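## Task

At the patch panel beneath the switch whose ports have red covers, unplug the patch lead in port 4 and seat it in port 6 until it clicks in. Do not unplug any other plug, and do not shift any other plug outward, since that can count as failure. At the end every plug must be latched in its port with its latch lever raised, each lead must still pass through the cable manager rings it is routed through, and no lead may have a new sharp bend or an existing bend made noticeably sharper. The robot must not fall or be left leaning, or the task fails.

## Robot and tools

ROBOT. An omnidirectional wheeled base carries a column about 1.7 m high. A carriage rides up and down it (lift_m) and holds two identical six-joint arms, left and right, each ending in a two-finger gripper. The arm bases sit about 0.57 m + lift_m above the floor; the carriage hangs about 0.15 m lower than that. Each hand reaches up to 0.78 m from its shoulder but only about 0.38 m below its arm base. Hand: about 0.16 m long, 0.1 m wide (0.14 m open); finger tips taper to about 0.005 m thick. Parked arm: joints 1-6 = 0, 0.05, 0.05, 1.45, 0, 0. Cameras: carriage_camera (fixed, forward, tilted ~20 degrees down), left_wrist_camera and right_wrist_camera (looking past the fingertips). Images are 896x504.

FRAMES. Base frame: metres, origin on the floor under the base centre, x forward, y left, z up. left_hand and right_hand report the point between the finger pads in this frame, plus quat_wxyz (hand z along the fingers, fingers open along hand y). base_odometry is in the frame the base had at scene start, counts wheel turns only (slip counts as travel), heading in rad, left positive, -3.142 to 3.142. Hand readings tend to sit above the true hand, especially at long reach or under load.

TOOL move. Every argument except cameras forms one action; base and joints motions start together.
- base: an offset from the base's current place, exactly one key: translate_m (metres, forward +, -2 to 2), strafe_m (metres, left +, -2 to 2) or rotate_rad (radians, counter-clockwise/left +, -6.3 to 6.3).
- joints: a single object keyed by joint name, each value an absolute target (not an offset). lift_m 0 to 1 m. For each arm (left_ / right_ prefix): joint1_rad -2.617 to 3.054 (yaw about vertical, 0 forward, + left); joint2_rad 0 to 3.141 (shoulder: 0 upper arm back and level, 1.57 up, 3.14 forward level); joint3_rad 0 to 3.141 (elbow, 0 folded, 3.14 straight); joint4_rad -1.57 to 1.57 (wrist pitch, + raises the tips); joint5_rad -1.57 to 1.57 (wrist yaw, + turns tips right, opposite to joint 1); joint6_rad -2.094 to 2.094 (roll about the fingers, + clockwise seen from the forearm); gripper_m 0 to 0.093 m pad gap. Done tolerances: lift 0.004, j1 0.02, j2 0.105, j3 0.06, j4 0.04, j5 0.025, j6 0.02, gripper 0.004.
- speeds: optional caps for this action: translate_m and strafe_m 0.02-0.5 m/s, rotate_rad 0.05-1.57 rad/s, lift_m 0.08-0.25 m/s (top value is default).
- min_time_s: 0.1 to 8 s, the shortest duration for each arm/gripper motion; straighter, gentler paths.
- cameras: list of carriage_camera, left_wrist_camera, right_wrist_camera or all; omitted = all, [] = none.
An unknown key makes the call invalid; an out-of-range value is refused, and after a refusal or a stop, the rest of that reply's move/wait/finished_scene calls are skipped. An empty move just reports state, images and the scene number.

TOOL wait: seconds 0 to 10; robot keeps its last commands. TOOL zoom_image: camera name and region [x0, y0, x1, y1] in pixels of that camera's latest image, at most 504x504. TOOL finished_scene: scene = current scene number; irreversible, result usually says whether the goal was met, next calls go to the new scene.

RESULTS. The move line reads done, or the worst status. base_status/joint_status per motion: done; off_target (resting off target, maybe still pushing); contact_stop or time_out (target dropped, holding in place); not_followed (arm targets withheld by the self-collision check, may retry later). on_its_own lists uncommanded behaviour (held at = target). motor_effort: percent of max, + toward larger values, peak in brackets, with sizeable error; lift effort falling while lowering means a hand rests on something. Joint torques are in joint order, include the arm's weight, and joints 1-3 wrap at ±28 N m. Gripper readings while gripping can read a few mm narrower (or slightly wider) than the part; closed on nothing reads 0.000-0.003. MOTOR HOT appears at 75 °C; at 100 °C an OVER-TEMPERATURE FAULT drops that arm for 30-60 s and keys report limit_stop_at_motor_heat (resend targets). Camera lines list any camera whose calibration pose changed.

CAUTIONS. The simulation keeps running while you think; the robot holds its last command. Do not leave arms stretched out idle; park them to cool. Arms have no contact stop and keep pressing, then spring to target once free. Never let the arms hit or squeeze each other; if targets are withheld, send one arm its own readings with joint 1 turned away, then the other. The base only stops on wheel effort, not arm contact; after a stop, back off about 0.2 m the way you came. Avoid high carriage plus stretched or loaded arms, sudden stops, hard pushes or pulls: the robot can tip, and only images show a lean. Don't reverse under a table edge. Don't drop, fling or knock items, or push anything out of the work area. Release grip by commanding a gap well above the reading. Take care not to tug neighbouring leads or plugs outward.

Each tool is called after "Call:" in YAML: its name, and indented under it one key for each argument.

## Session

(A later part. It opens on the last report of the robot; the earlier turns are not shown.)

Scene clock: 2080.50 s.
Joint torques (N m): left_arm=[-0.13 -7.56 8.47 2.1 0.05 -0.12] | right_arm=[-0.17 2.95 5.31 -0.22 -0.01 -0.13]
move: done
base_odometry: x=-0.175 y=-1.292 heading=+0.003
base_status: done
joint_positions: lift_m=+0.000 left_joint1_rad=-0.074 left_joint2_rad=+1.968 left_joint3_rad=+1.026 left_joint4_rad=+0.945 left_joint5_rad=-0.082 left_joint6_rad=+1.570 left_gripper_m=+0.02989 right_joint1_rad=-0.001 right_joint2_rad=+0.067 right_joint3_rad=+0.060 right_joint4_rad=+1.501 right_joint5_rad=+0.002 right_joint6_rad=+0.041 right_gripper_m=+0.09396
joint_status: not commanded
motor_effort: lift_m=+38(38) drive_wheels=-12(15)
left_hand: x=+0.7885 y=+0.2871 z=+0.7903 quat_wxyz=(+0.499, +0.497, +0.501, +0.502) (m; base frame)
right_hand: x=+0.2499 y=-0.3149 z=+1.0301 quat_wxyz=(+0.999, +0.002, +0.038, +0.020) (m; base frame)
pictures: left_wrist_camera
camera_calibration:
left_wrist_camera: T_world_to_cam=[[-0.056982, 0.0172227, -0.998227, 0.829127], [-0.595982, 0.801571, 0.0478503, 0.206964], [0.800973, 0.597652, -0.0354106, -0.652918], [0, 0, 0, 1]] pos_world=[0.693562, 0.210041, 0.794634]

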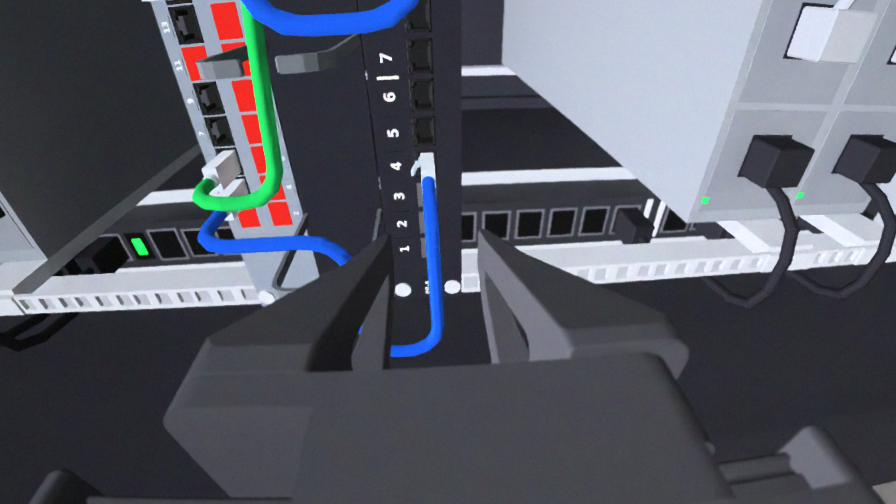

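Call:
move:
  base: {"translate_m": 0.066}
  speeds: {"translate_m": 0.05}
  cameras: ["left_wrist_camera"]

Call:
zoom_image:
  camera: "left_wrist_camera"
  region: [360, 130, 520, 290]

Scene clock: 2108.27 s.
Joint torques (N m): left_arm=[-0.18 -7.58 8.46 2.07 0.03 -0.12] | right_arm=[-0.08 2.93 5.42 -0.22 -0.02 -0.19]
move: done
base_odometry: x=-0.109 y=-1.292 heading=+0.002
base_status: done
joint_positions: lift_m=+0.000 left_joint1_rad=-0.074 left_joint2_rad=+1.968 left_joint3_rad=+1.026 left_joint4_rad=+0.946 left_joint5_rad=-0.082 left_joint6_rad=+1.570 left_gripper_m=+0.02989 right_joint1_rad=-0.001 right_joint2_rad=+0.067 right_joint3_rad=+0.060 right_joint4_rad=+1.501 right_joint5_rad=+0.001 right_joint6_rad=+0.041 right_gripper_m=+0.09396
joint_status: not commanded
motor_effort: lift_m=+38(38) drive_wheels=+12(17)
left_hand: x=+0.7885 y=+0.2870 z=+0.7905 quat_wxyz=(+0.499, +0.497, +0.501, +0.503) (m; base frame)
right_hand: x=+0.2499 y=-0.3148 z=+1.0301 quat_wxyz=(+0.999, +0.001, +0.038, +0.020) (m; base frame)
pictures: left_wrist_camera
camera_calibration:
left_wrist_camera: T_world_to_cam=[[-0.0561984, 0.0172016, -0.998271, 0.828721], [-0.595744, 0.801777, 0.0473536, 0.207164], [0.801206, 0.597375, -0.0348109, -0.653351], [0, 0, 0, 1]] pos_world=[0.693459, 0.209941, 0.794735]

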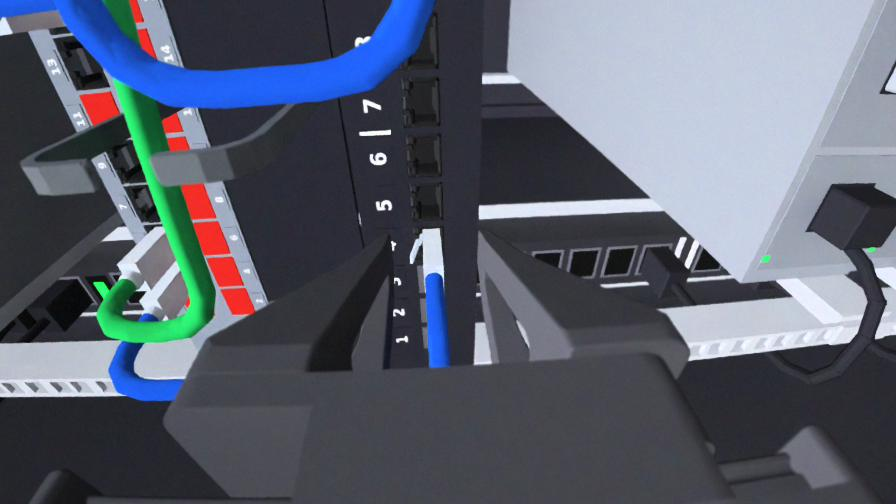

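Scaled by 3.150 from the camera's 896x504 image, which has a finer 1280x720 frame.

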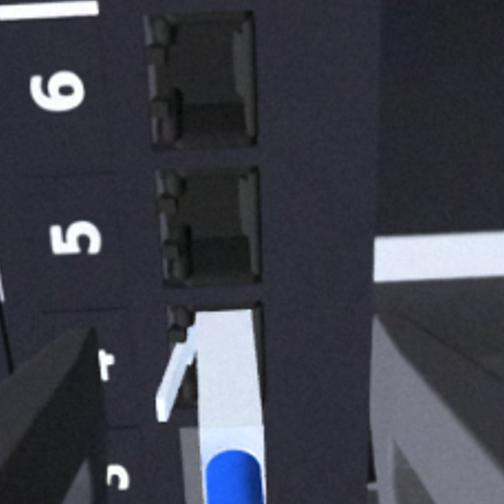

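Call:
move:
  base: {"translate_m": 0.005}
  joints: {"left_gripper_m": 0.014}
  speeds: {"translate_m": 0.03}
  min_time_s: 2
  cameras: ["left_wrist_camera"]

Call:
zoom_image:
  camera: "left_wrist_camera"
  region: [395, 205, 475, 295]

Call:
move:
  joints: {"left_gripper_m": 0.011}
  min_time_s: 1
  cameras: ["left_wrist_camera"]

Call:
zoom_image:
  camera: "left_wrist_camera"
  region: [395, 205, 475, 295]

Call:
move:
  joints: {"left_gripper_m": 0.009}
  min_time_s: 1
  cameras: ["left_wrist_camera"]

Call:
zoom_image:
  camera: "left_wrist_camera"
  region: [395, 205, 475, 295]

Scene clock: 2127.47 s.
Joint torques (N m): left_arm=[-0.08 -7.51 8.42 2.07 0.03 -0.13] | right_arm=[-0.06 3 5.38 -0.24 -0.04 -0.16]
move: done
base_odometry: x=-0.104 y=-1.293 heading=+0.000
base_status: done
joint_positions: lift_m=+0.000 left_joint1_rad=-0.075 left_joint2_rad=+1.968 left_joint3_rad=+1.026 left_joint4_rad=+0.946 left_joint5_rad=-0.081 left_joint6_rad=+1.570 left_gripper_m=+0.01414 right_joint1_rad=-0.001 right_joint2_rad=+0.067 right_joint3_rad=+0.060 right_joint4_rad=+1.503 right_joint5_rad=+0.001 right_joint6_rad=+0.041 right_gripper_m=+0.09396
joint_status: all done
motor_effort: lift_m=+38(38) drive_wheels=+12(18)
left_hand: x=+0.7886 y=+0.2867 z=+0.7909 quat_wxyz=(+0.500, +0.497, +0.501, +0.503) (m; base frame)
right_hand: x=+0.2495 y=-0.3148 z=+1.0302 quat_wxyz=(+0.999, +0.001, +0.037, +0.020) (m; base frame)
pictures: left_wrist_camera
camera_calibration:
left_wrist_camera: T_world_to_cam=[[-0.0551271, 0.0171643, -0.998332, 0.828344], [-0.595186, 0.802233, 0.0466585, 0.207438], [0.801695, 0.596765, -0.0340088, -0.654146], [0, 0, 0, 1]] pos_world=[0.693554, 0.20974, 0.795037]

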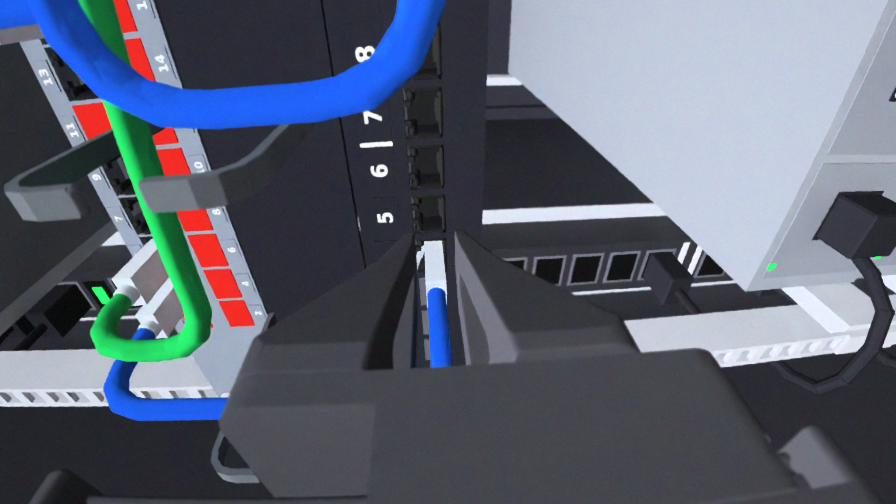

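Scaled by 5.600 from the camera's 896x504 image, which has a finer 1280x720 frame.

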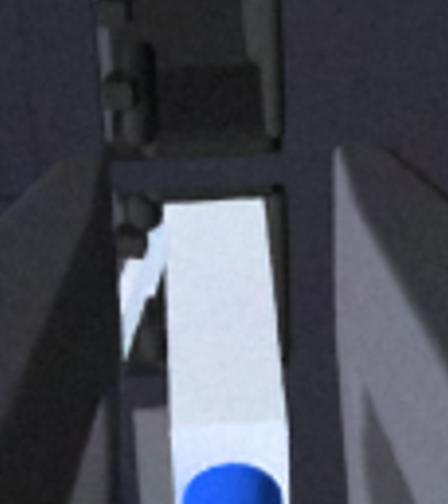

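Scene clock: 2128.77 s.
Joint torques (N m): left_arm=[-0.14 -7.5 8.46 2.07 0.03 -0.13] | right_arm=[-0.1 2.8 5.45 -0.23 0.03 -0.12]
move: done
base_odometry: x=-0.104 y=-1.293 heading=+0.000
base_status: not commanded
joint_positions: lift_m=+0.000 left_joint1_rad=-0.075 left_joint2_rad=+1.968 left_joint3_rad=+1.026 left_joint4_rad=+0.946 left_joint5_rad=-0.081 left_joint6_rad=+1.570 left_gripper_m=+0.01113 right_joint1_rad=-0.001 right_joint2_rad=+0.067 right_joint3_rad=+0.060 right_joint4_rad=+1.503 right_joint5_rad=+0.001 right_joint6_rad=+0.041 right_gripper_m=+0.09396
joint_status: all done
motor_effort: lift_m=+38(38) drive_wheels=+11(12)
left_hand: x=+0.7886 y=+0.2867 z=+0.7909 quat_wxyz=(+0.500, +0.497, +0.501, +0.503) (m; base frame)
right_hand: x=+0.2495 y=-0.3148 z=+1.0302 quat_wxyz=(+0.999, +0.001, +0.037, +0.020) (m; base frame)
pictures: left_wrist_camera
camera_calibration:
left_wrist_camera: T_world_to_cam=[[-0.0551271, 0.0171643, -0.998332, 0.828344], [-0.595186, 0.802233, 0.0466585, 0.207438], [0.801695, 0.596765, -0.0340088, -0.654146], [0, 0, 0, 1]] pos_world=[0.693554, 0.20974, 0.795037]

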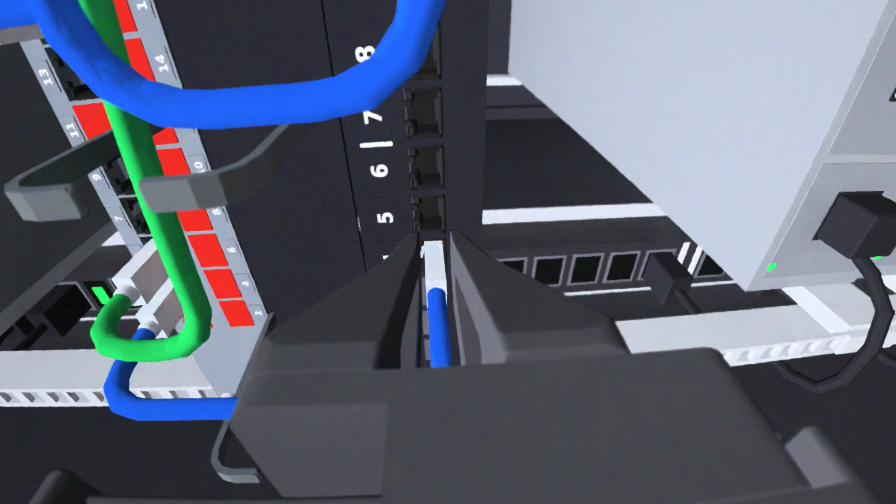

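Scaled by 5.600 from the camera's 896x504 image, which has a finer 1280x720 frame.

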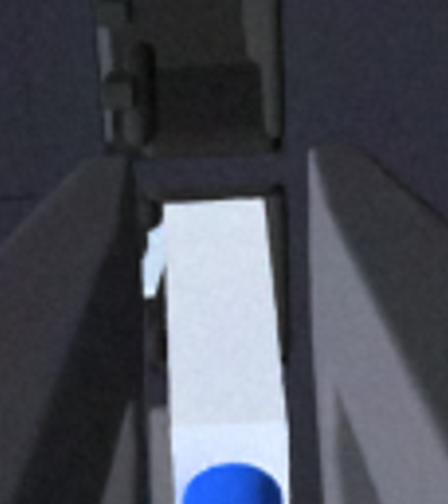

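Scene clock: 2130.07 s.
Joint torques (N m): left_arm=[-0.1 -7.49 8.43 2.07 0.04 -0.13] | right_arm=[-0.13 3.06 5.39 -0.24 -0.03 -0.14]
move: done
base_odometry: x=-0.104 y=-1.293 heading=+0.000
base_status: not commanded
joint_positions: lift_m=+0.000 left_joint1_rad=-0.075 left_joint2_rad=+1.968 left_joint3_rad=+1.026 left_joint4_rad=+0.946 left_joint5_rad=-0.081 left_joint6_rad=+1.570 left_gripper_m=+0.00914 right_joint1_rad=-0.001 right_joint2_rad=+0.067 right_joint3_rad=+0.060 right_joint4_rad=+1.503 right_joint5_rad=+0.001 right_joint6_rad=+0.041 right_gripper_m=+0.09396
joint_status: all done
motor_effort: lift_m=+38(38) drive_wheels=+11(12)
left_hand: x=+0.7886 y=+0.2867 z=+0.7909 quat_wxyz=(+0.500, +0.497, +0.501, +0.503) (m; base frame)
right_hand: x=+0.2495 y=-0.3148 z=+1.0302 quat_wxyz=(+0.999, +0.001, +0.037, +0.020) (m; base frame)
pictures: left_wrist_camera
camera_calibration:
left_wrist_camera: T_world_to_cam=[[-0.0551271, 0.0171643, -0.998332, 0.828344], [-0.595186, 0.802233, 0.0466585, 0.207438], [0.801695, 0.596765, -0.0340088, -0.654146], [0, 0, 0, 1]] pos_world=[0.693554, 0.20974, 0.795037]

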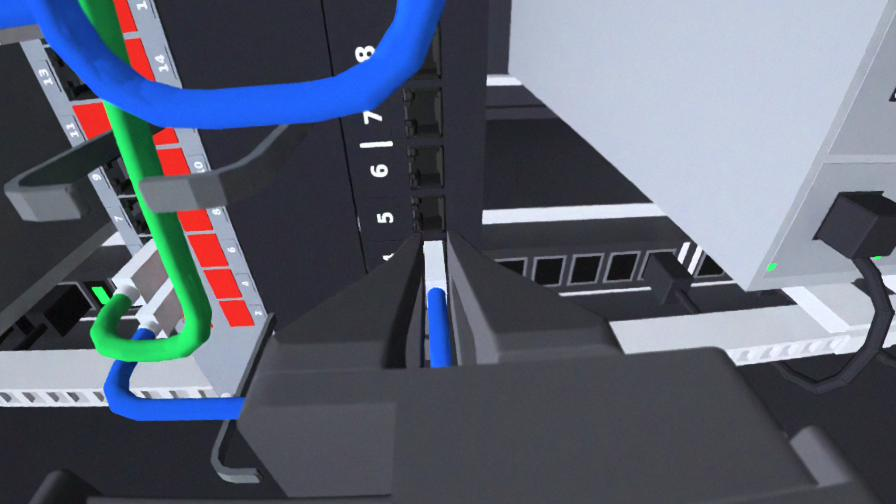

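Scaled by 5.600 from the camera's 896x504 image, which has a finer 1280x720 frame.

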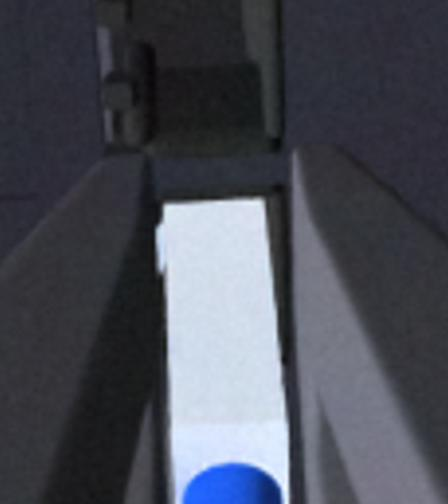

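Call:
move:
  joints: {"left_gripper_m": 0.007}
  min_time_s: 1
  cameras: ["left_wrist_camera"]

Call:
zoom_image:
  camera: "left_wrist_camera"
  region: [395, 205, 475, 295]

Call:
move:
  joints: {"left_gripper_m": 0.005}
  min_time_s: 1
  cameras: ["left_wrist_camera"]

Call:
zoom_image:
  camera: "left_wrist_camera"
  region: [395, 205, 475, 295]

Call:
move:
  joints: {"left_gripper_m": 0.0}
  min_time_s: 1
  cameras: ["left_wrist_camera"]

Call:
zoom_image:
  camera: "left_wrist_camera"
  region: [395, 205, 475, 295]

Scene clock: 2142.57 s.
Joint torques (N m): left_arm=[-0.13 -7.51 8.39 2.06 0.04 -0.11] | right_arm=[-0.21 3.1 5.55 -0.24 -0.07 -0.14]
move: done
base_odometry: x=-0.104 y=-1.293 heading=+0.000
base_status: not commanded
joint_positions: lift_m=+0.000 left_joint1_rad=-0.075 left_joint2_rad=+1.968 left_joint3_rad=+1.026 left_joint4_rad=+0.948 left_joint5_rad=-0.081 left_joint6_rad=+1.570 left_gripper_m=+0.00724 right_joint1_rad=-0.001 right_joint2_rad=+0.067 right_joint3_rad=+0.060 right_joint4_rad=+1.503 right_joint5_rad=+0.001 right_joint6_rad=+0.041 right_gripper_m=+0.09396
joint_status: all done
motor_effort: lift_m=+38(38) drive_wheels=+12(13)
left_hand: x=+0.7886 y=+0.2867 z=+0.7912 quat_wxyz=(+0.500, +0.496, +0.501, +0.503) (m; base frame)
right_hand: x=+0.2495 y=-0.3148 z=+1.0302 quat_wxyz=(+0.999, +0.001, +0.037, +0.020) (m; base frame)
pictures: left_wrist_camera
camera_calibration:
left_wrist_camera: T_world_to_cam=[[-0.0539238, 0.0170616, -0.998399, 0.827786], [-0.595213, 0.802258, 0.0458574, 0.208076], [0.801756, 0.596733, -0.0331055, -0.654889], [0, 0, 0, 1]] pos_world=[0.693549, 0.20974, 0.795239]

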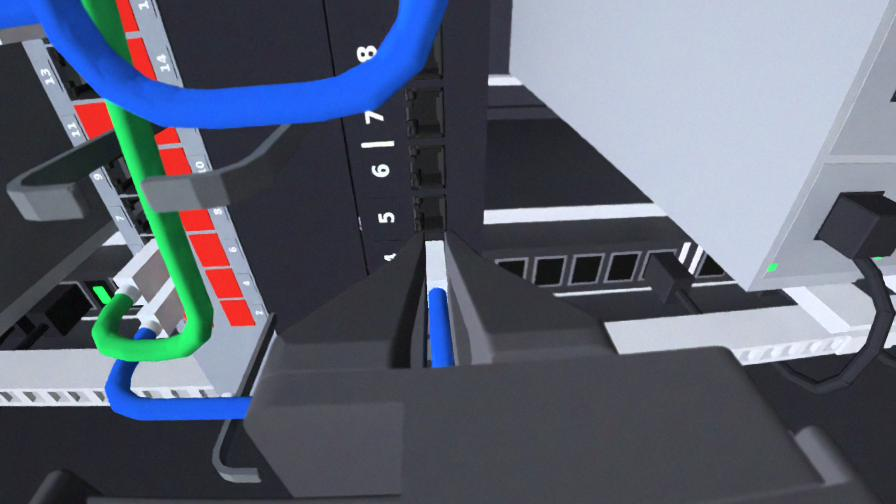

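Scaled by 5.600 from the camera's 896x504 image, which has a finer 1280x720 frame.

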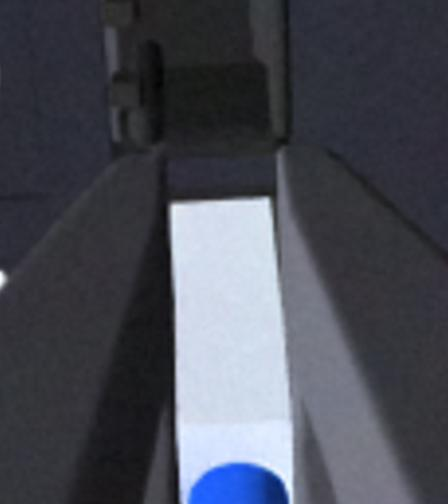

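Scene clock: 2143.83 s.
Joint torques (N m): left_arm=[-0.09 -7.49 8.43 2.07 0.04 -0.12] | right_arm=[-0.18 3.11 5.39 -0.25 -0.02 -0.11]
move: done
base_odometry: x=-0.104 y=-1.293 heading=+0.000
base_status: not commanded
joint_positions: lift_m=+0.000 left_joint1_rad=-0.075 left_joint2_rad=+1.968 left_joint3_rad=+1.026 left_joint4_rad=+0.948 left_joint5_rad=-0.081 left_joint6_rad=+1.570 left_gripper_m=+0.00571 right_joint1_rad=-0.001 right_joint2_rad=+0.067 right_joint3_rad=+0.060 right_joint4_rad=+1.503 right_joint5_rad=+0.001 right_joint6_rad=+0.041 right_gripper_m=+0.09396
joint_status: all done
motor_effort: lift_m=+38(38) drive_wheels=+11(12)
left_hand: x=+0.7886 y=+0.2867 z=+0.7912 quat_wxyz=(+0.500, +0.496, +0.501, +0.503) (m; base frame)
right_hand: x=+0.2495 y=-0.3148 z=+1.0302 quat_wxyz=(+0.999, +0.001, +0.037, +0.020) (m; base frame)
pictures: left_wrist_camera
camera_calibration:
left_wrist_camera: T_world_to_cam=[[-0.0539238, 0.0170616, -0.998399, 0.827786], [-0.595213, 0.802258, 0.0458574, 0.208076], [0.801756, 0.596733, -0.0331055, -0.654889], [0, 0, 0, 1]] pos_world=[0.693549, 0.20974, 0.795239]

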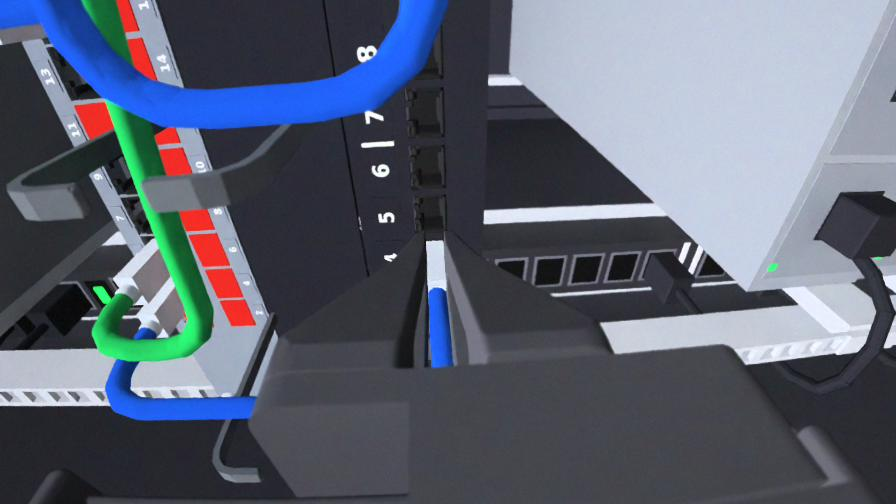

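Scaled by 5.600 from the camera's 896x504 image, which has a finer 1280x720 frame.

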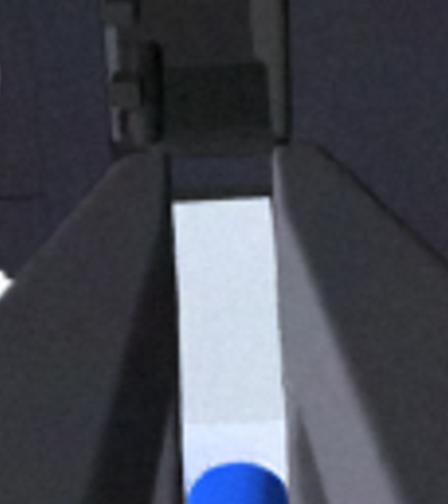

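Scene clock: 2145.13 s.
Joint torques (N m): left_arm=[-0.12 -7.47 8.43 2.06 0.04 -0.12] | right_arm=[-0.13 3.11 5.3 -0.18 -0.01 -0.13]
move: off_target
base_odometry: x=-0.104 y=-1.293 heading=+0.000
base_status: not commanded
joint_positions: lift_m=+0.000 left_joint1_rad=-0.075 left_joint2_rad=+1.968 left_joint3_rad=+1.026 left_joint4_rad=+0.948 left_joint5_rad=-0.081 left_joint6_rad=+1.570 left_gripper_m=+0.00571 right_joint1_rad=-0.001 right_joint2_rad=+0.067 right_joint3_rad=+0.060 right_joint4_rad=+1.503 right_joint5_rad=+0.001 right_joint6_rad=+0.041 right_gripper_m=+0.09396
joint_status: left_gripper_m off_target (ended at +0.00571, target +0.00000)
motor_effort: lift_m=+38(38) drive_wheels=+11(13)
left_hand: x=+0.7886 y=+0.2867 z=+0.7912 quat_wxyz=(+0.500, +0.496, +0.501, +0.503) (m; base frame)
right_hand: x=+0.2495 y=-0.3148 z=+1.0302 quat_wxyz=(+0.999, +0.001, +0.037, +0.020) (m; base frame)
pictures: left_wrist_camera
camera_calibration:
left_wrist_camera: T_world_to_cam=[[-0.0539238, 0.0170616, -0.998399, 0.827786], [-0.595213, 0.802258, 0.0458574, 0.208076], [0.801756, 0.596733, -0.0331055, -0.654889], [0, 0, 0, 1]] pos_world=[0.693549, 0.20974, 0.795239]

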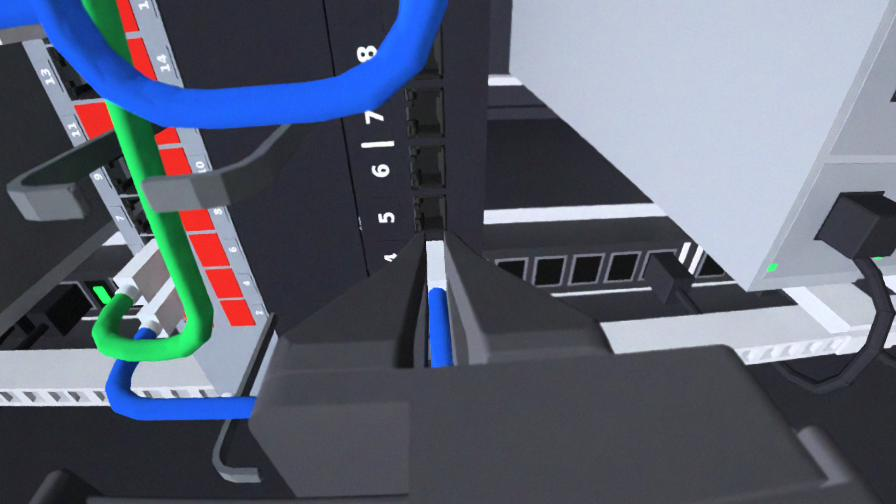

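Scaled by 5.600 from the camera's 896x504 image, which has a finer 1280x720 frame.

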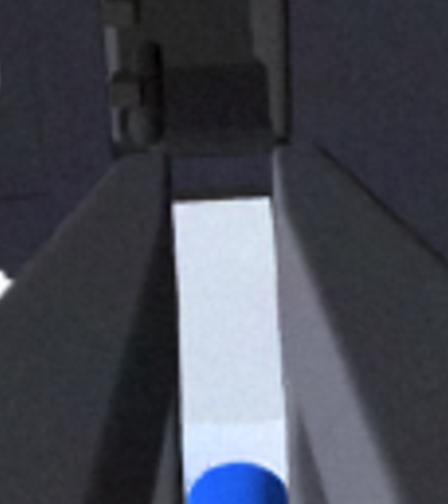

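Call:
move:
  base: {"translate_m": -0.006}
  speeds: {"translate_m": 0.03}
  cameras: ["left_wrist_camera"]

Call:
zoom_image:
  camera: "left_wrist_camera"
  region: [395, 205, 475, 295]

Call:
move:
  joints: {"left_joint2_rad": 2.0136}
  min_time_s: 1
  cameras: ["left_wrist_camera"]

Call:
zoom_image:
  camera: "left_wrist_camera"
  region: [395, 205, 475, 295]

Scene clock: 2158.40 s.
Joint torques (N m): left_arm=[-0.31 -8.46 6.53 2.18 0 -0.12] | right_arm=[-0.25 3.12 5.45 -0.22 -0.03 -0.15]
move: done
base_odometry: x=-0.110 y=-1.293 heading=+0.000
base_status: done
joint_positions: lift_m=+0.000 left_joint1_rad=-0.074 left_joint2_rad=+1.978 left_joint3_rad=+1.048 left_joint4_rad=+0.936 left_joint5_rad=-0.077 left_joint6_rad=+1.570 left_gripper_m=+0.00567 right_joint1_rad=-0.001 right_joint2_rad=+0.067 right_joint3_rad=+0.060 right_joint4_rad=+1.502 right_joint5_rad=+0.001 right_joint6_rad=+0.041 right_gripper_m=+0.09396
joint_status: not commanded
motor_effort: lift_m=+38(38) drive_wheels=-1(11)
left_hand: x=+0.7931 y=+0.2859 z=+0.7922 quat_wxyz=(+0.501, +0.497, +0.500, +0.502) (m; base frame)
right_hand: x=+0.2496 y=-0.3148 z=+1.0301 quat_wxyz=(+0.999, +0.001, +0.038, +0.020) (m; base frame)
pictures: left_wrist_camera
camera_calibration:
left_wrist_camera: T_world_to_cam=[[-0.0542803, 0.0173288, -0.998375, 0.829191], [-0.592132, 0.804518, 0.0461574, 0.207995], [0.804011, 0.593675, -0.0334086, -0.658673], [0, 0, 0, 1]] pos_world=[0.697749, 0.209333, 0.796238]

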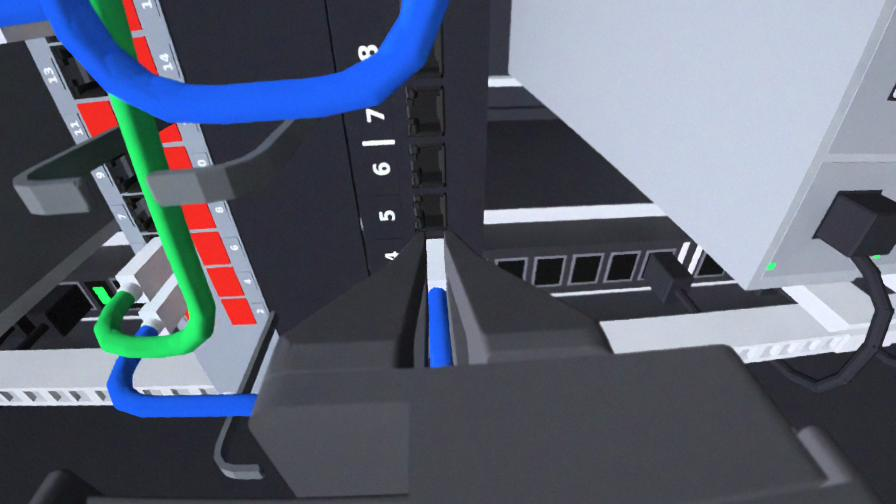

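Scaled by 5.600 from the camera's 896x504 image, which has a finer 1280x720 frame.

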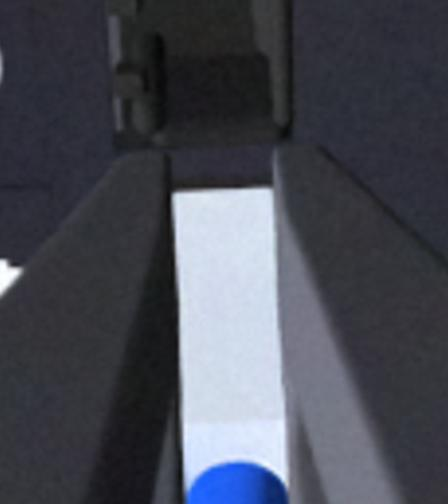

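Scene clock: 2159.70 s.
Joint torques (N m): left_arm=[-0.17 -6.37 6.49 1.93 -0.02 -0.12] | right_arm=[-0.23 3.14 5.33 -0.2 0 -0.16]
move: done
base_odometry: x=-0.110 y=-1.293 heading=+0.001
base_status: not commanded
joint_positions: lift_m=+0.000 left_joint1_rad=-0.074 left_joint2_rad=+1.992 left_joint3_rad=+1.048 left_joint4_rad=+0.961 left_joint5_rad=-0.078 left_joint6_rad=+1.570 left_gripper_m=+0.00567 right_joint1_rad=-0.001 right_joint2_rad=+0.067 right_joint3_rad=+0.060 right_joint4_rad=+1.502 right_joint5_rad=+0.001 right_joint6_rad=+0.041 right_gripper_m=+0.09396
joint_status: all done
motor_effort: lift_m=+38(38) drive_wheels=-3(4)
left_hand: x=+0.7941 y=+0.2859 z=+0.7910 quat_wxyz=(+0.504, +0.494, +0.497, +0.505) (m; base frame)
right_hand: x=+0.2496 y=-0.3148 z=+1.0301 quat_wxyz=(+0.999, +0.001, +0.038, +0.020) (m; base frame)
pictures: left_wrist_camera
camera_calibration:
left_wrist_camera: T_world_to_cam=[[-0.0428354, 0.0164649, -0.998946, 0.819706], [-0.592925, 0.804328, 0.0386821, 0.215266], [0.804117, 0.593958, -0.0246912, -0.666509], [0, 0, 0, 1]] pos_world=[0.6987, 0.209238, 0.794058]

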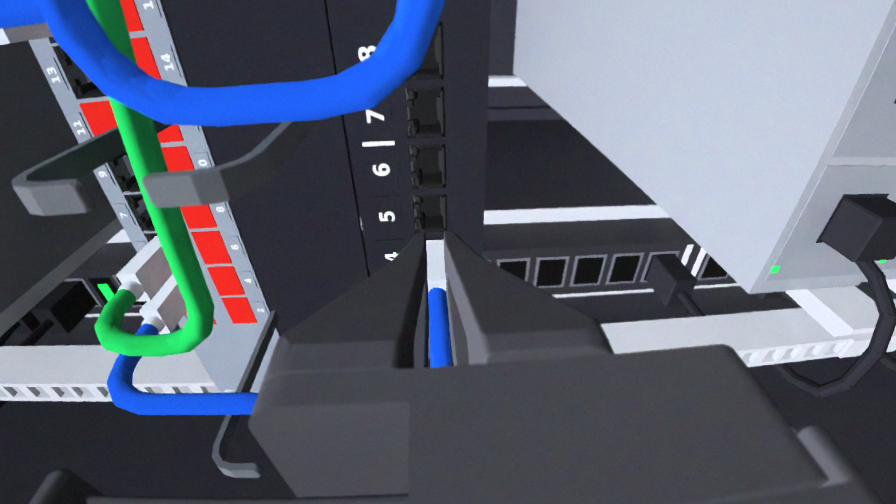

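Scaled by 5.600 from the camera's 896x504 image, which has a finer 1280x720 frame.

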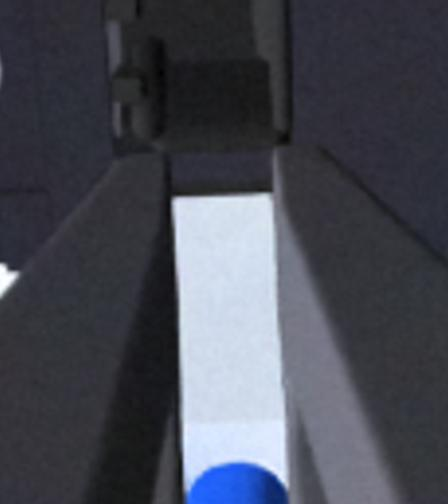

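Call:
move:
  cameras: ["carriage_camera"]

Call:
zoom_image:
  camera: "carriage_camera"
  region: [320, 220, 400, 290]

Scene clock: 2288.23 s.
Joint torques (N m): left_arm=[-0.2 -6.37 6.45 1.93 -0.01 -0.11] | right_arm=[-0.1 3.15 5.38 -0.2 0.01 -0.16]
base_odometry: x=-0.110 y=-1.293 heading=+0.001
base_status: not commanded
joint_positions: lift_m=+0.000 left_joint1_rad=-0.074 left_joint2_rad=+1.992 left_joint3_rad=+1.048 left_joint4_rad=+0.961 left_joint5_rad=-0.078 left_joint6_rad=+1.570 left_gripper_m=+0.00567 right_joint1_rad=-0.001 right_joint2_rad=+0.067 right_joint3_rad=+0.060 right_joint4_rad=+1.502 right_joint5_rad=+0.001 right_joint6_rad=+0.041 right_gripper_m=+0.09396
joint_status: all done
motor_effort: lift_m=+38(38) drive_wheels=-3(4)
left_hand: x=+0.7941 y=+0.2860 z=+0.7911 quat_wxyz=(+0.504, +0.494, +0.497, +0.505) (m; base frame)
right_hand: x=+0.2496 y=-0.3148 z=+1.0301 quat_wxyz=(+0.999, +0.001, +0.038, +0.020) (m; base frame)
pictures: carriage_camera
camera_calibration:
carriage_camera: T_world_to_cam=[[-0.031539, -0.999314, -0.0194245, 0.0223467], [-0.335851, 0.0288998, -0.941472, 1.00814], [0.941387, -0.0231694, -0.336532, 0.195668], [0, 0, 0, 1]] pos_world=[0.155091, -0.00227023, 1.01542]

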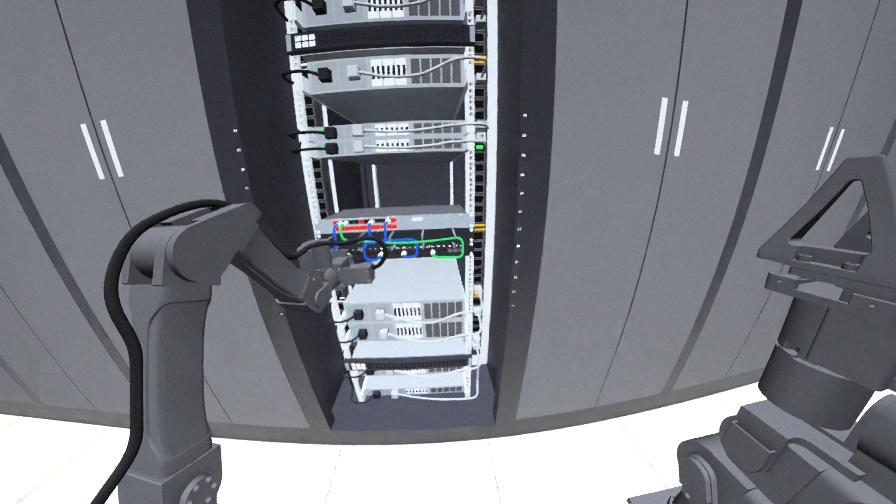

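Scaled by 6.300 from the camera's 896x504 image, which has a finer 1280x720 frame.

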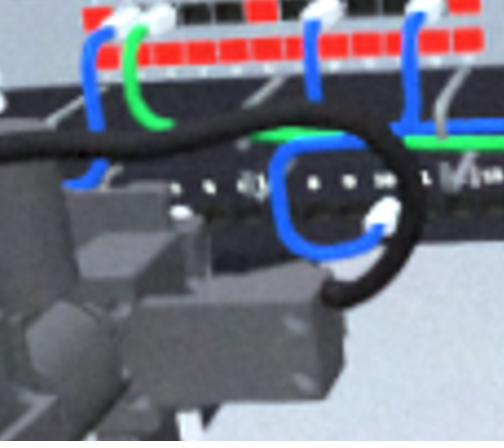

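Call:
move:
  cameras: ["carriage_camera", "left_wrist_camera"]

Scene clock: 2333.07 s.
Joint torques (N m): left_arm=[-0.12 -6.42 6.49 1.92 -0.01 -0.12] | right_arm=[-0.24 2.97 5.52 -0.27 0.01 -0.11]
base_odometry: x=-0.110 y=-1.293 heading=+0.001
base_status: not commanded
joint_positions: lift_m=+0.000 left_joint1_rad=-0.074 left_joint2_rad=+1.992 left_joint3_rad=+1.048 left_joint4_rad=+0.961 left_joint5_rad=-0.078 left_joint6_rad=+1.570 left_gripper_m=+0.00567 right_joint1_rad=-0.001 right_joint2_rad=+0.067 right_joint3_rad=+0.060 right_joint4_rad=+1.502 right_joint5_rad=+0.001 right_joint6_rad=+0.041 right_gripper_m=+0.09396
joint_status: all done
motor_effort: lift_m=+38(38) drive_wheels=-1(4)
left_hand: x=+0.7941 y=+0.2860 z=+0.7911 quat_wxyz=(+0.504, +0.494, +0.497, +0.505) (m; base frame)
right_hand: x=+0.2496 y=-0.3148 z=+1.0301 quat_wxyz=(+0.999, +0.001, +0.038, +0.020) (m; base frame)
pictures: carriage_camera, left_wrist_camera
camera_calibration:
carriage_camera: T_world_to_cam=[[-0.031539, -0.999314, -0.0194245, 0.0223467], [-0.335851, 0.0288998, -0.941472, 1.00814], [0.941387, -0.0231694, -0.336532, 0.195668], [0, 0, 0, 1]] pos_world=[0.155091, -0.00227023, 1.01542]
left_wrist_camera: T_world_to_cam=[[-0.0425032, 0.0168097, -0.998955, 0.819411], [-0.593516, 0.803887, 0.03878, 0.215672], [0.803699, 0.594544, -0.0241909, -0.666875], [0, 0, 0, 1]] pos_world=[0.698799, 0.209337, 0.794059]

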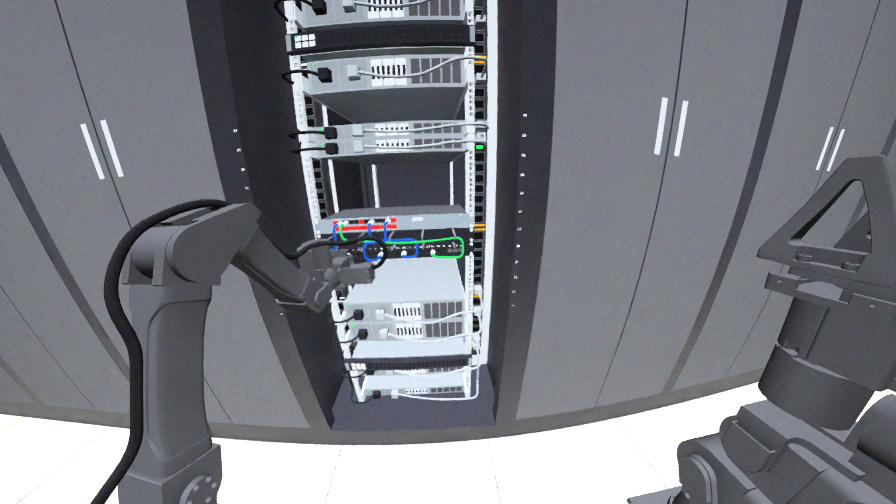

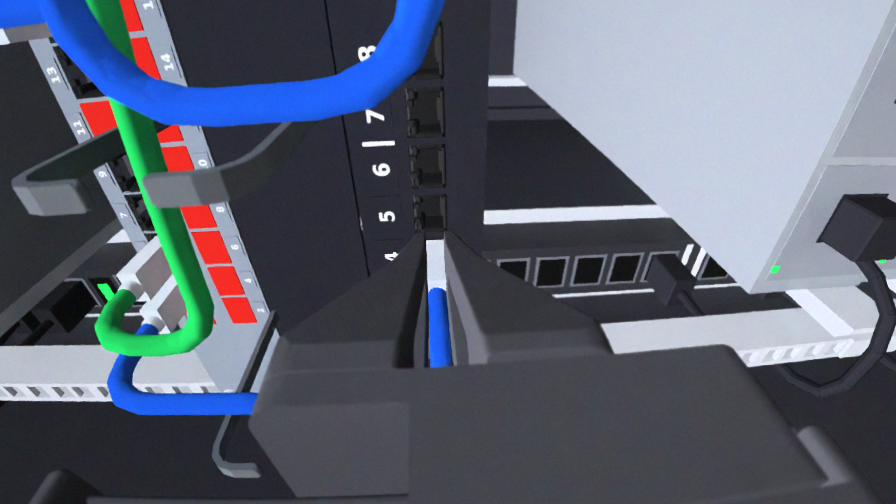

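Call:
move:
  base: {"translate_m": 0.006}
  joints: {"left_joint2_rad": 1.9736}
  speeds: {"translate_m": 0.03}
  min_time_s: 1.0
  cameras: []

Call:
move:
  joints: {"left_gripper_m": 0.03}
  min_time_s: 2.0
  cameras: ["left_wrist_camera"]

Call:
move:
  base: {"translate_m": -0.11}
  speeds: {"translate_m": 0.1}
  cameras: ["left_wrist_camera"]

Scene clock: 2402.30 s.
Joint torques (N m): left_arm=[-0.03 -9.1 8.68 1.58 0.14 -0.15] | right_arm=[-0.12 3.06 5.44 -0.21 -0.02 -0.15]
move: done
base_odometry: x=-0.104 y=-1.293 heading=+0.000
base_status: done
joint_positions: lift_m=+0.000 left_joint1_rad=-0.075 left_joint2_rad=+1.987 left_joint3_rad=+1.023 left_joint4_rad=+0.994 left_joint5_rad=-0.091 left_joint6_rad=+1.572 left_gripper_m=+0.00567 right_joint1_rad=-0.001 right_joint2_rad=+0.067 right_joint3_rad=+0.060 right_joint4_rad=+1.502 right_joint5_rad=+0.001 right_joint6_rad=+0.041 right_gripper_m=+0.09396
joint_status: all done
motor_effort: lift_m=+38(38) drive_wheels=+10(13)
left_hand: x=+0.7894 y=+0.2880 z=+0.7904 quat_wxyz=(+0.504, +0.488, +0.497, +0.511) (m; base frame)
right_hand: x=+0.2496 y=-0.3148 z=+1.0301 quat_wxyz=(+0.999, +0.001, +0.038, +0.020) (m; base frame)
pictures: none
No camera images: "cameras" was empty.

Scene clock: 2404.60 s.
Joint torques (N m): left_arm=[-0.06 -9.18 8.29 1.97 0.09 -0.15] | right_arm=[-0.03 3.03 5.42 -0.21 -0.03 -0.16]
move: done
base_odometry: x=-0.104 y=-1.293 heading=+0.000
base_status: not commanded
joint_positions: lift_m=+0.000 left_joint1_rad=-0.075 left_joint2_rad=+1.987 left_joint3_rad=+1.027 left_joint4_rad=+0.956 left_joint5_rad=-0.086 left_joint6_rad=+1.572 left_gripper_m=+0.02988 right_joint1_rad=-0.001 right_joint2_rad=+0.067 right_joint3_rad=+0.060 right_joint4_rad=+1.502 right_joint5_rad=+0.001 right_joint6_rad=+0.041 right_gripper_m=+0.09396
joint_status: all done
motor_effort: lift_m=+38(38) drive_wheels=+9(12)
left_hand: x=+0.7903 y=+0.2869 z=+0.7830 quat_wxyz=(+0.496, +0.499, +0.503, +0.502) (m; base frame)
right_hand: x=+0.2496 y=-0.3148 z=+1.0301 quat_wxyz=(+0.999, +0.001, +0.038, +0.020) (m; base frame)
pictures: left_wrist_camera
camera_calibration:
left_wrist_camera: T_world_to_cam=[[-0.0642608, 0.0199013, -0.997735, 0.826456], [-0.597413, 0.800084, 0.0544363, 0.204892], [0.799355, 0.599558, -0.0395248, -0.650499], [0, 0, 0, 1]] pos_world=[0.695493, 0.209633, 0.78772]

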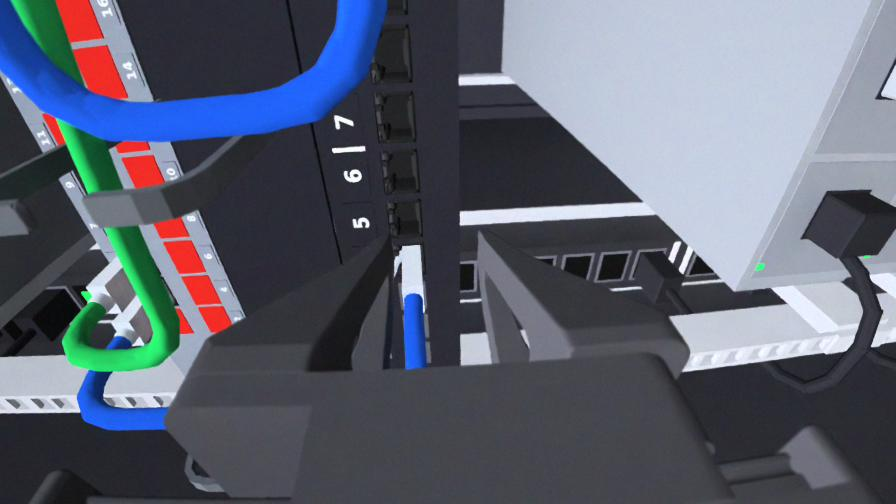

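Scene clock: 2406.40 s.
Joint torques (N m): left_arm=[-0.05 -9.07 8.24 2.01 0.07 -0.16] | right_arm=[-0.06 2.97 5.34 -0.23 0.02 -0.13]
move: done
base_odometry: x=-0.214 y=-1.293 heading=-0.001
base_status: done
joint_positions: lift_m=+0.000 left_joint1_rad=-0.075 left_joint2_rad=+1.987 left_joint3_rad=+1.028 left_joint4_rad=+0.952 left_joint5_rad=-0.085 left_joint6_rad=+1.572 left_gripper_m=+0.02988 right_joint1_rad=-0.001 right_joint2_rad=+0.067 right_joint3_rad=+0.060 right_joint4_rad=+1.501 right_joint5_rad=+0.001 right_joint6_rad=+0.041 right_gripper_m=+0.09396
joint_status: not commanded
motor_effort: lift_m=+38(38) drive_wheels=+13(17)
left_hand: x=+0.7904 y=+0.2868 z=+0.7822 quat_wxyz=(+0.495, +0.500, +0.504, +0.501) (m; base frame)
right_hand: x=+0.2499 y=-0.3148 z=+1.0301 quat_wxyz=(+0.999, +0.001, +0.038, +0.020) (m; base frame)
pictures: left_wrist_camera
camera_calibration:
left_wrist_camera: T_world_to_cam=[[-0.0681372, 0.0202587, -0.99747, 0.828373], [-0.596988, 0.800221, 0.0570327, 0.202702], [0.799352, 0.599363, -0.0424306, -0.64822], [0, 0, 0, 1]] pos_world=[0.69561, 0.209531, 0.787213]

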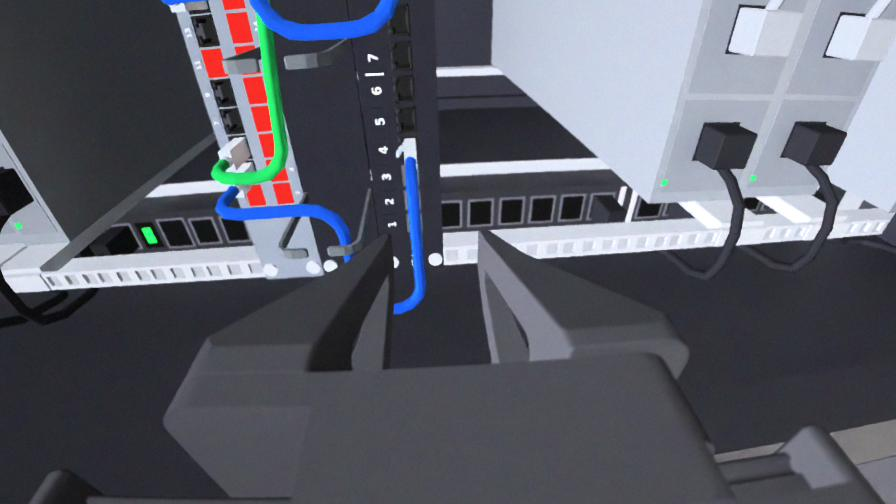

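Call:
move:
  joints: {"left_joint1_rad": 0.0, "left_joint2_rad": 1.45, "left_joint3_rad": 0.9, "left_joint4_rad": 0.6, "left_joint5_rad": 0.0, "left_joint6_rad": 0.0}
  min_time_s: 2.0
  cameras: ["carriage_camera", "left_wrist_camera"]

Call:
zoom_image:
  camera: "carriage_camera"
  region: [310, 205, 490, 275]

Scene clock: 2416.67 s.
Joint torques (N m): left_arm=[0.8 -7.38 6.54 1.93 0.09 -0.24] | right_arm=[-0.03 3.03 5.34 -0.24 -0.02 -0.18]
move: done
base_odometry: x=-0.214 y=-1.293 heading=-0.001
base_status: not commanded
joint_positions: lift_m=+0.000 left_joint1_rad=-0.009 left_joint2_rad=+1.479 left_joint3_rad=+0.907 left_joint4_rad=+0.601 left_joint5_rad=-0.009 left_joint6_rad=+0.013 left_gripper_m=+0.02989 right_joint1_rad=-0.001 right_joint2_rad=+0.067 right_joint3_rad=+0.060 right_joint4_rad=+1.501 right_joint5_rad=+0.001 right_joint6_rad=+0.041 right_gripper_m=+0.09396
joint_status: all done
motor_effort: lift_m=+38(38) drive_wheels=+13(15)
left_hand: x=+0.7092 y=+0.3120 z=+0.8967 quat_wxyz=(+0.717, +0.004, +0.697, +0.005) (m; base frame)
right_hand: x=+0.2499 y=-0.3148 z=+1.0301 quat_wxyz=(+0.999, +0.001, +0.038, +0.020) (m; base frame)
pictures: carriage_camera, left_wrist_camera
camera_calibration:
carriage_camera: T_world_to_cam=[[-0.031539, -0.999314, -0.0194245, 0.0223467], [-0.335851, 0.0288998, -0.941472, 1.00814], [0.941387, -0.0231694, -0.336532, 0.195668], [0, 0, 0, 1]] pos_world=[0.155091, -0.00227023, 1.01542]
left_wrist_camera: T_world_to_cam=[[-0.0588563, -0.997693, -0.0338244, 0.383502], [-0.56603, 0.061263, -0.822105, 1.12446], [0.822281, -0.0292404, -0.56833, 0.0578742], [0, 0, 0, 1]] pos_world=[0.611458, 0.315423, 0.970285]

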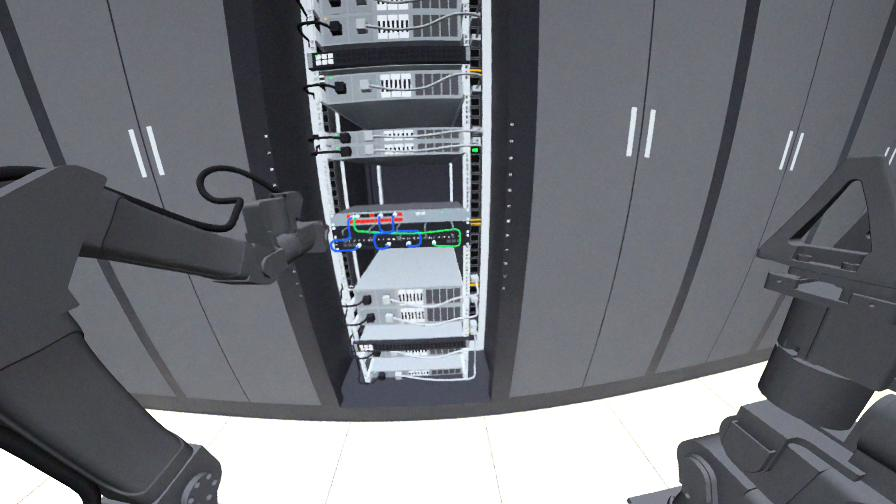

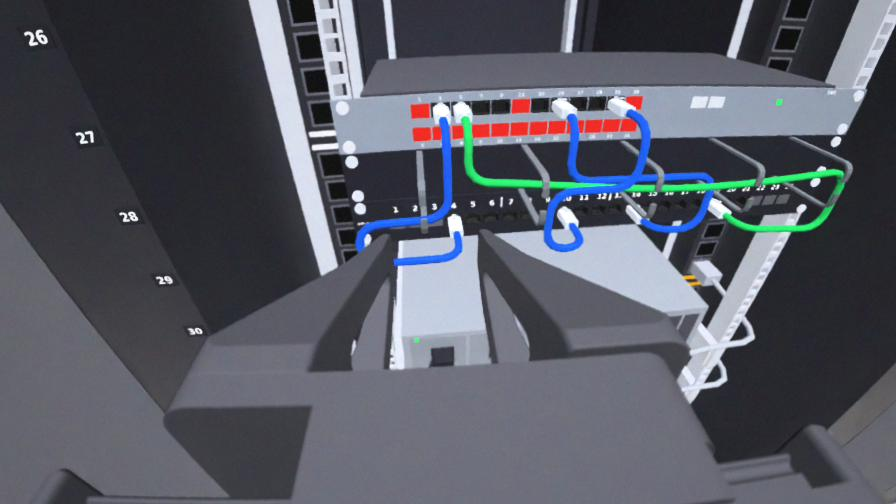

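Scaled by 2.800 from the camera's 896x504 image, which has a finer 1280x720 frame.

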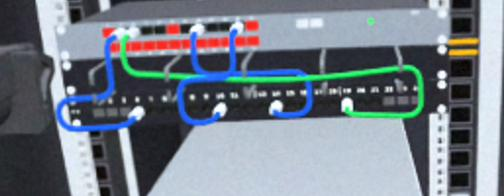

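Call:
zoom_image:
  camera: "left_wrist_camera"
  region: [335, 170, 585, 270]

Call:
zoom_image:
  camera: "left_wrist_camera"
  region: [575, 150, 875, 250]

Scaled by 2.016 from the camera's 896x504 image, which has a finer 1280x720 frame.

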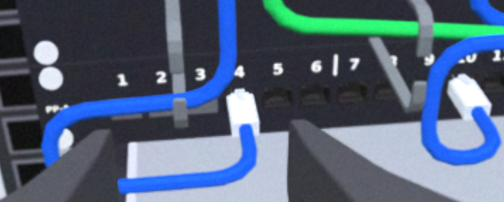

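Scaled by 1.680 from the camera's 896x504 image, which has a finer 1280x720 frame.

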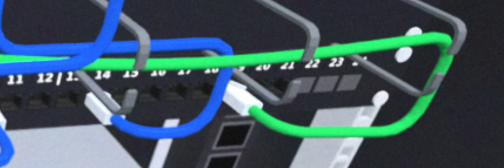

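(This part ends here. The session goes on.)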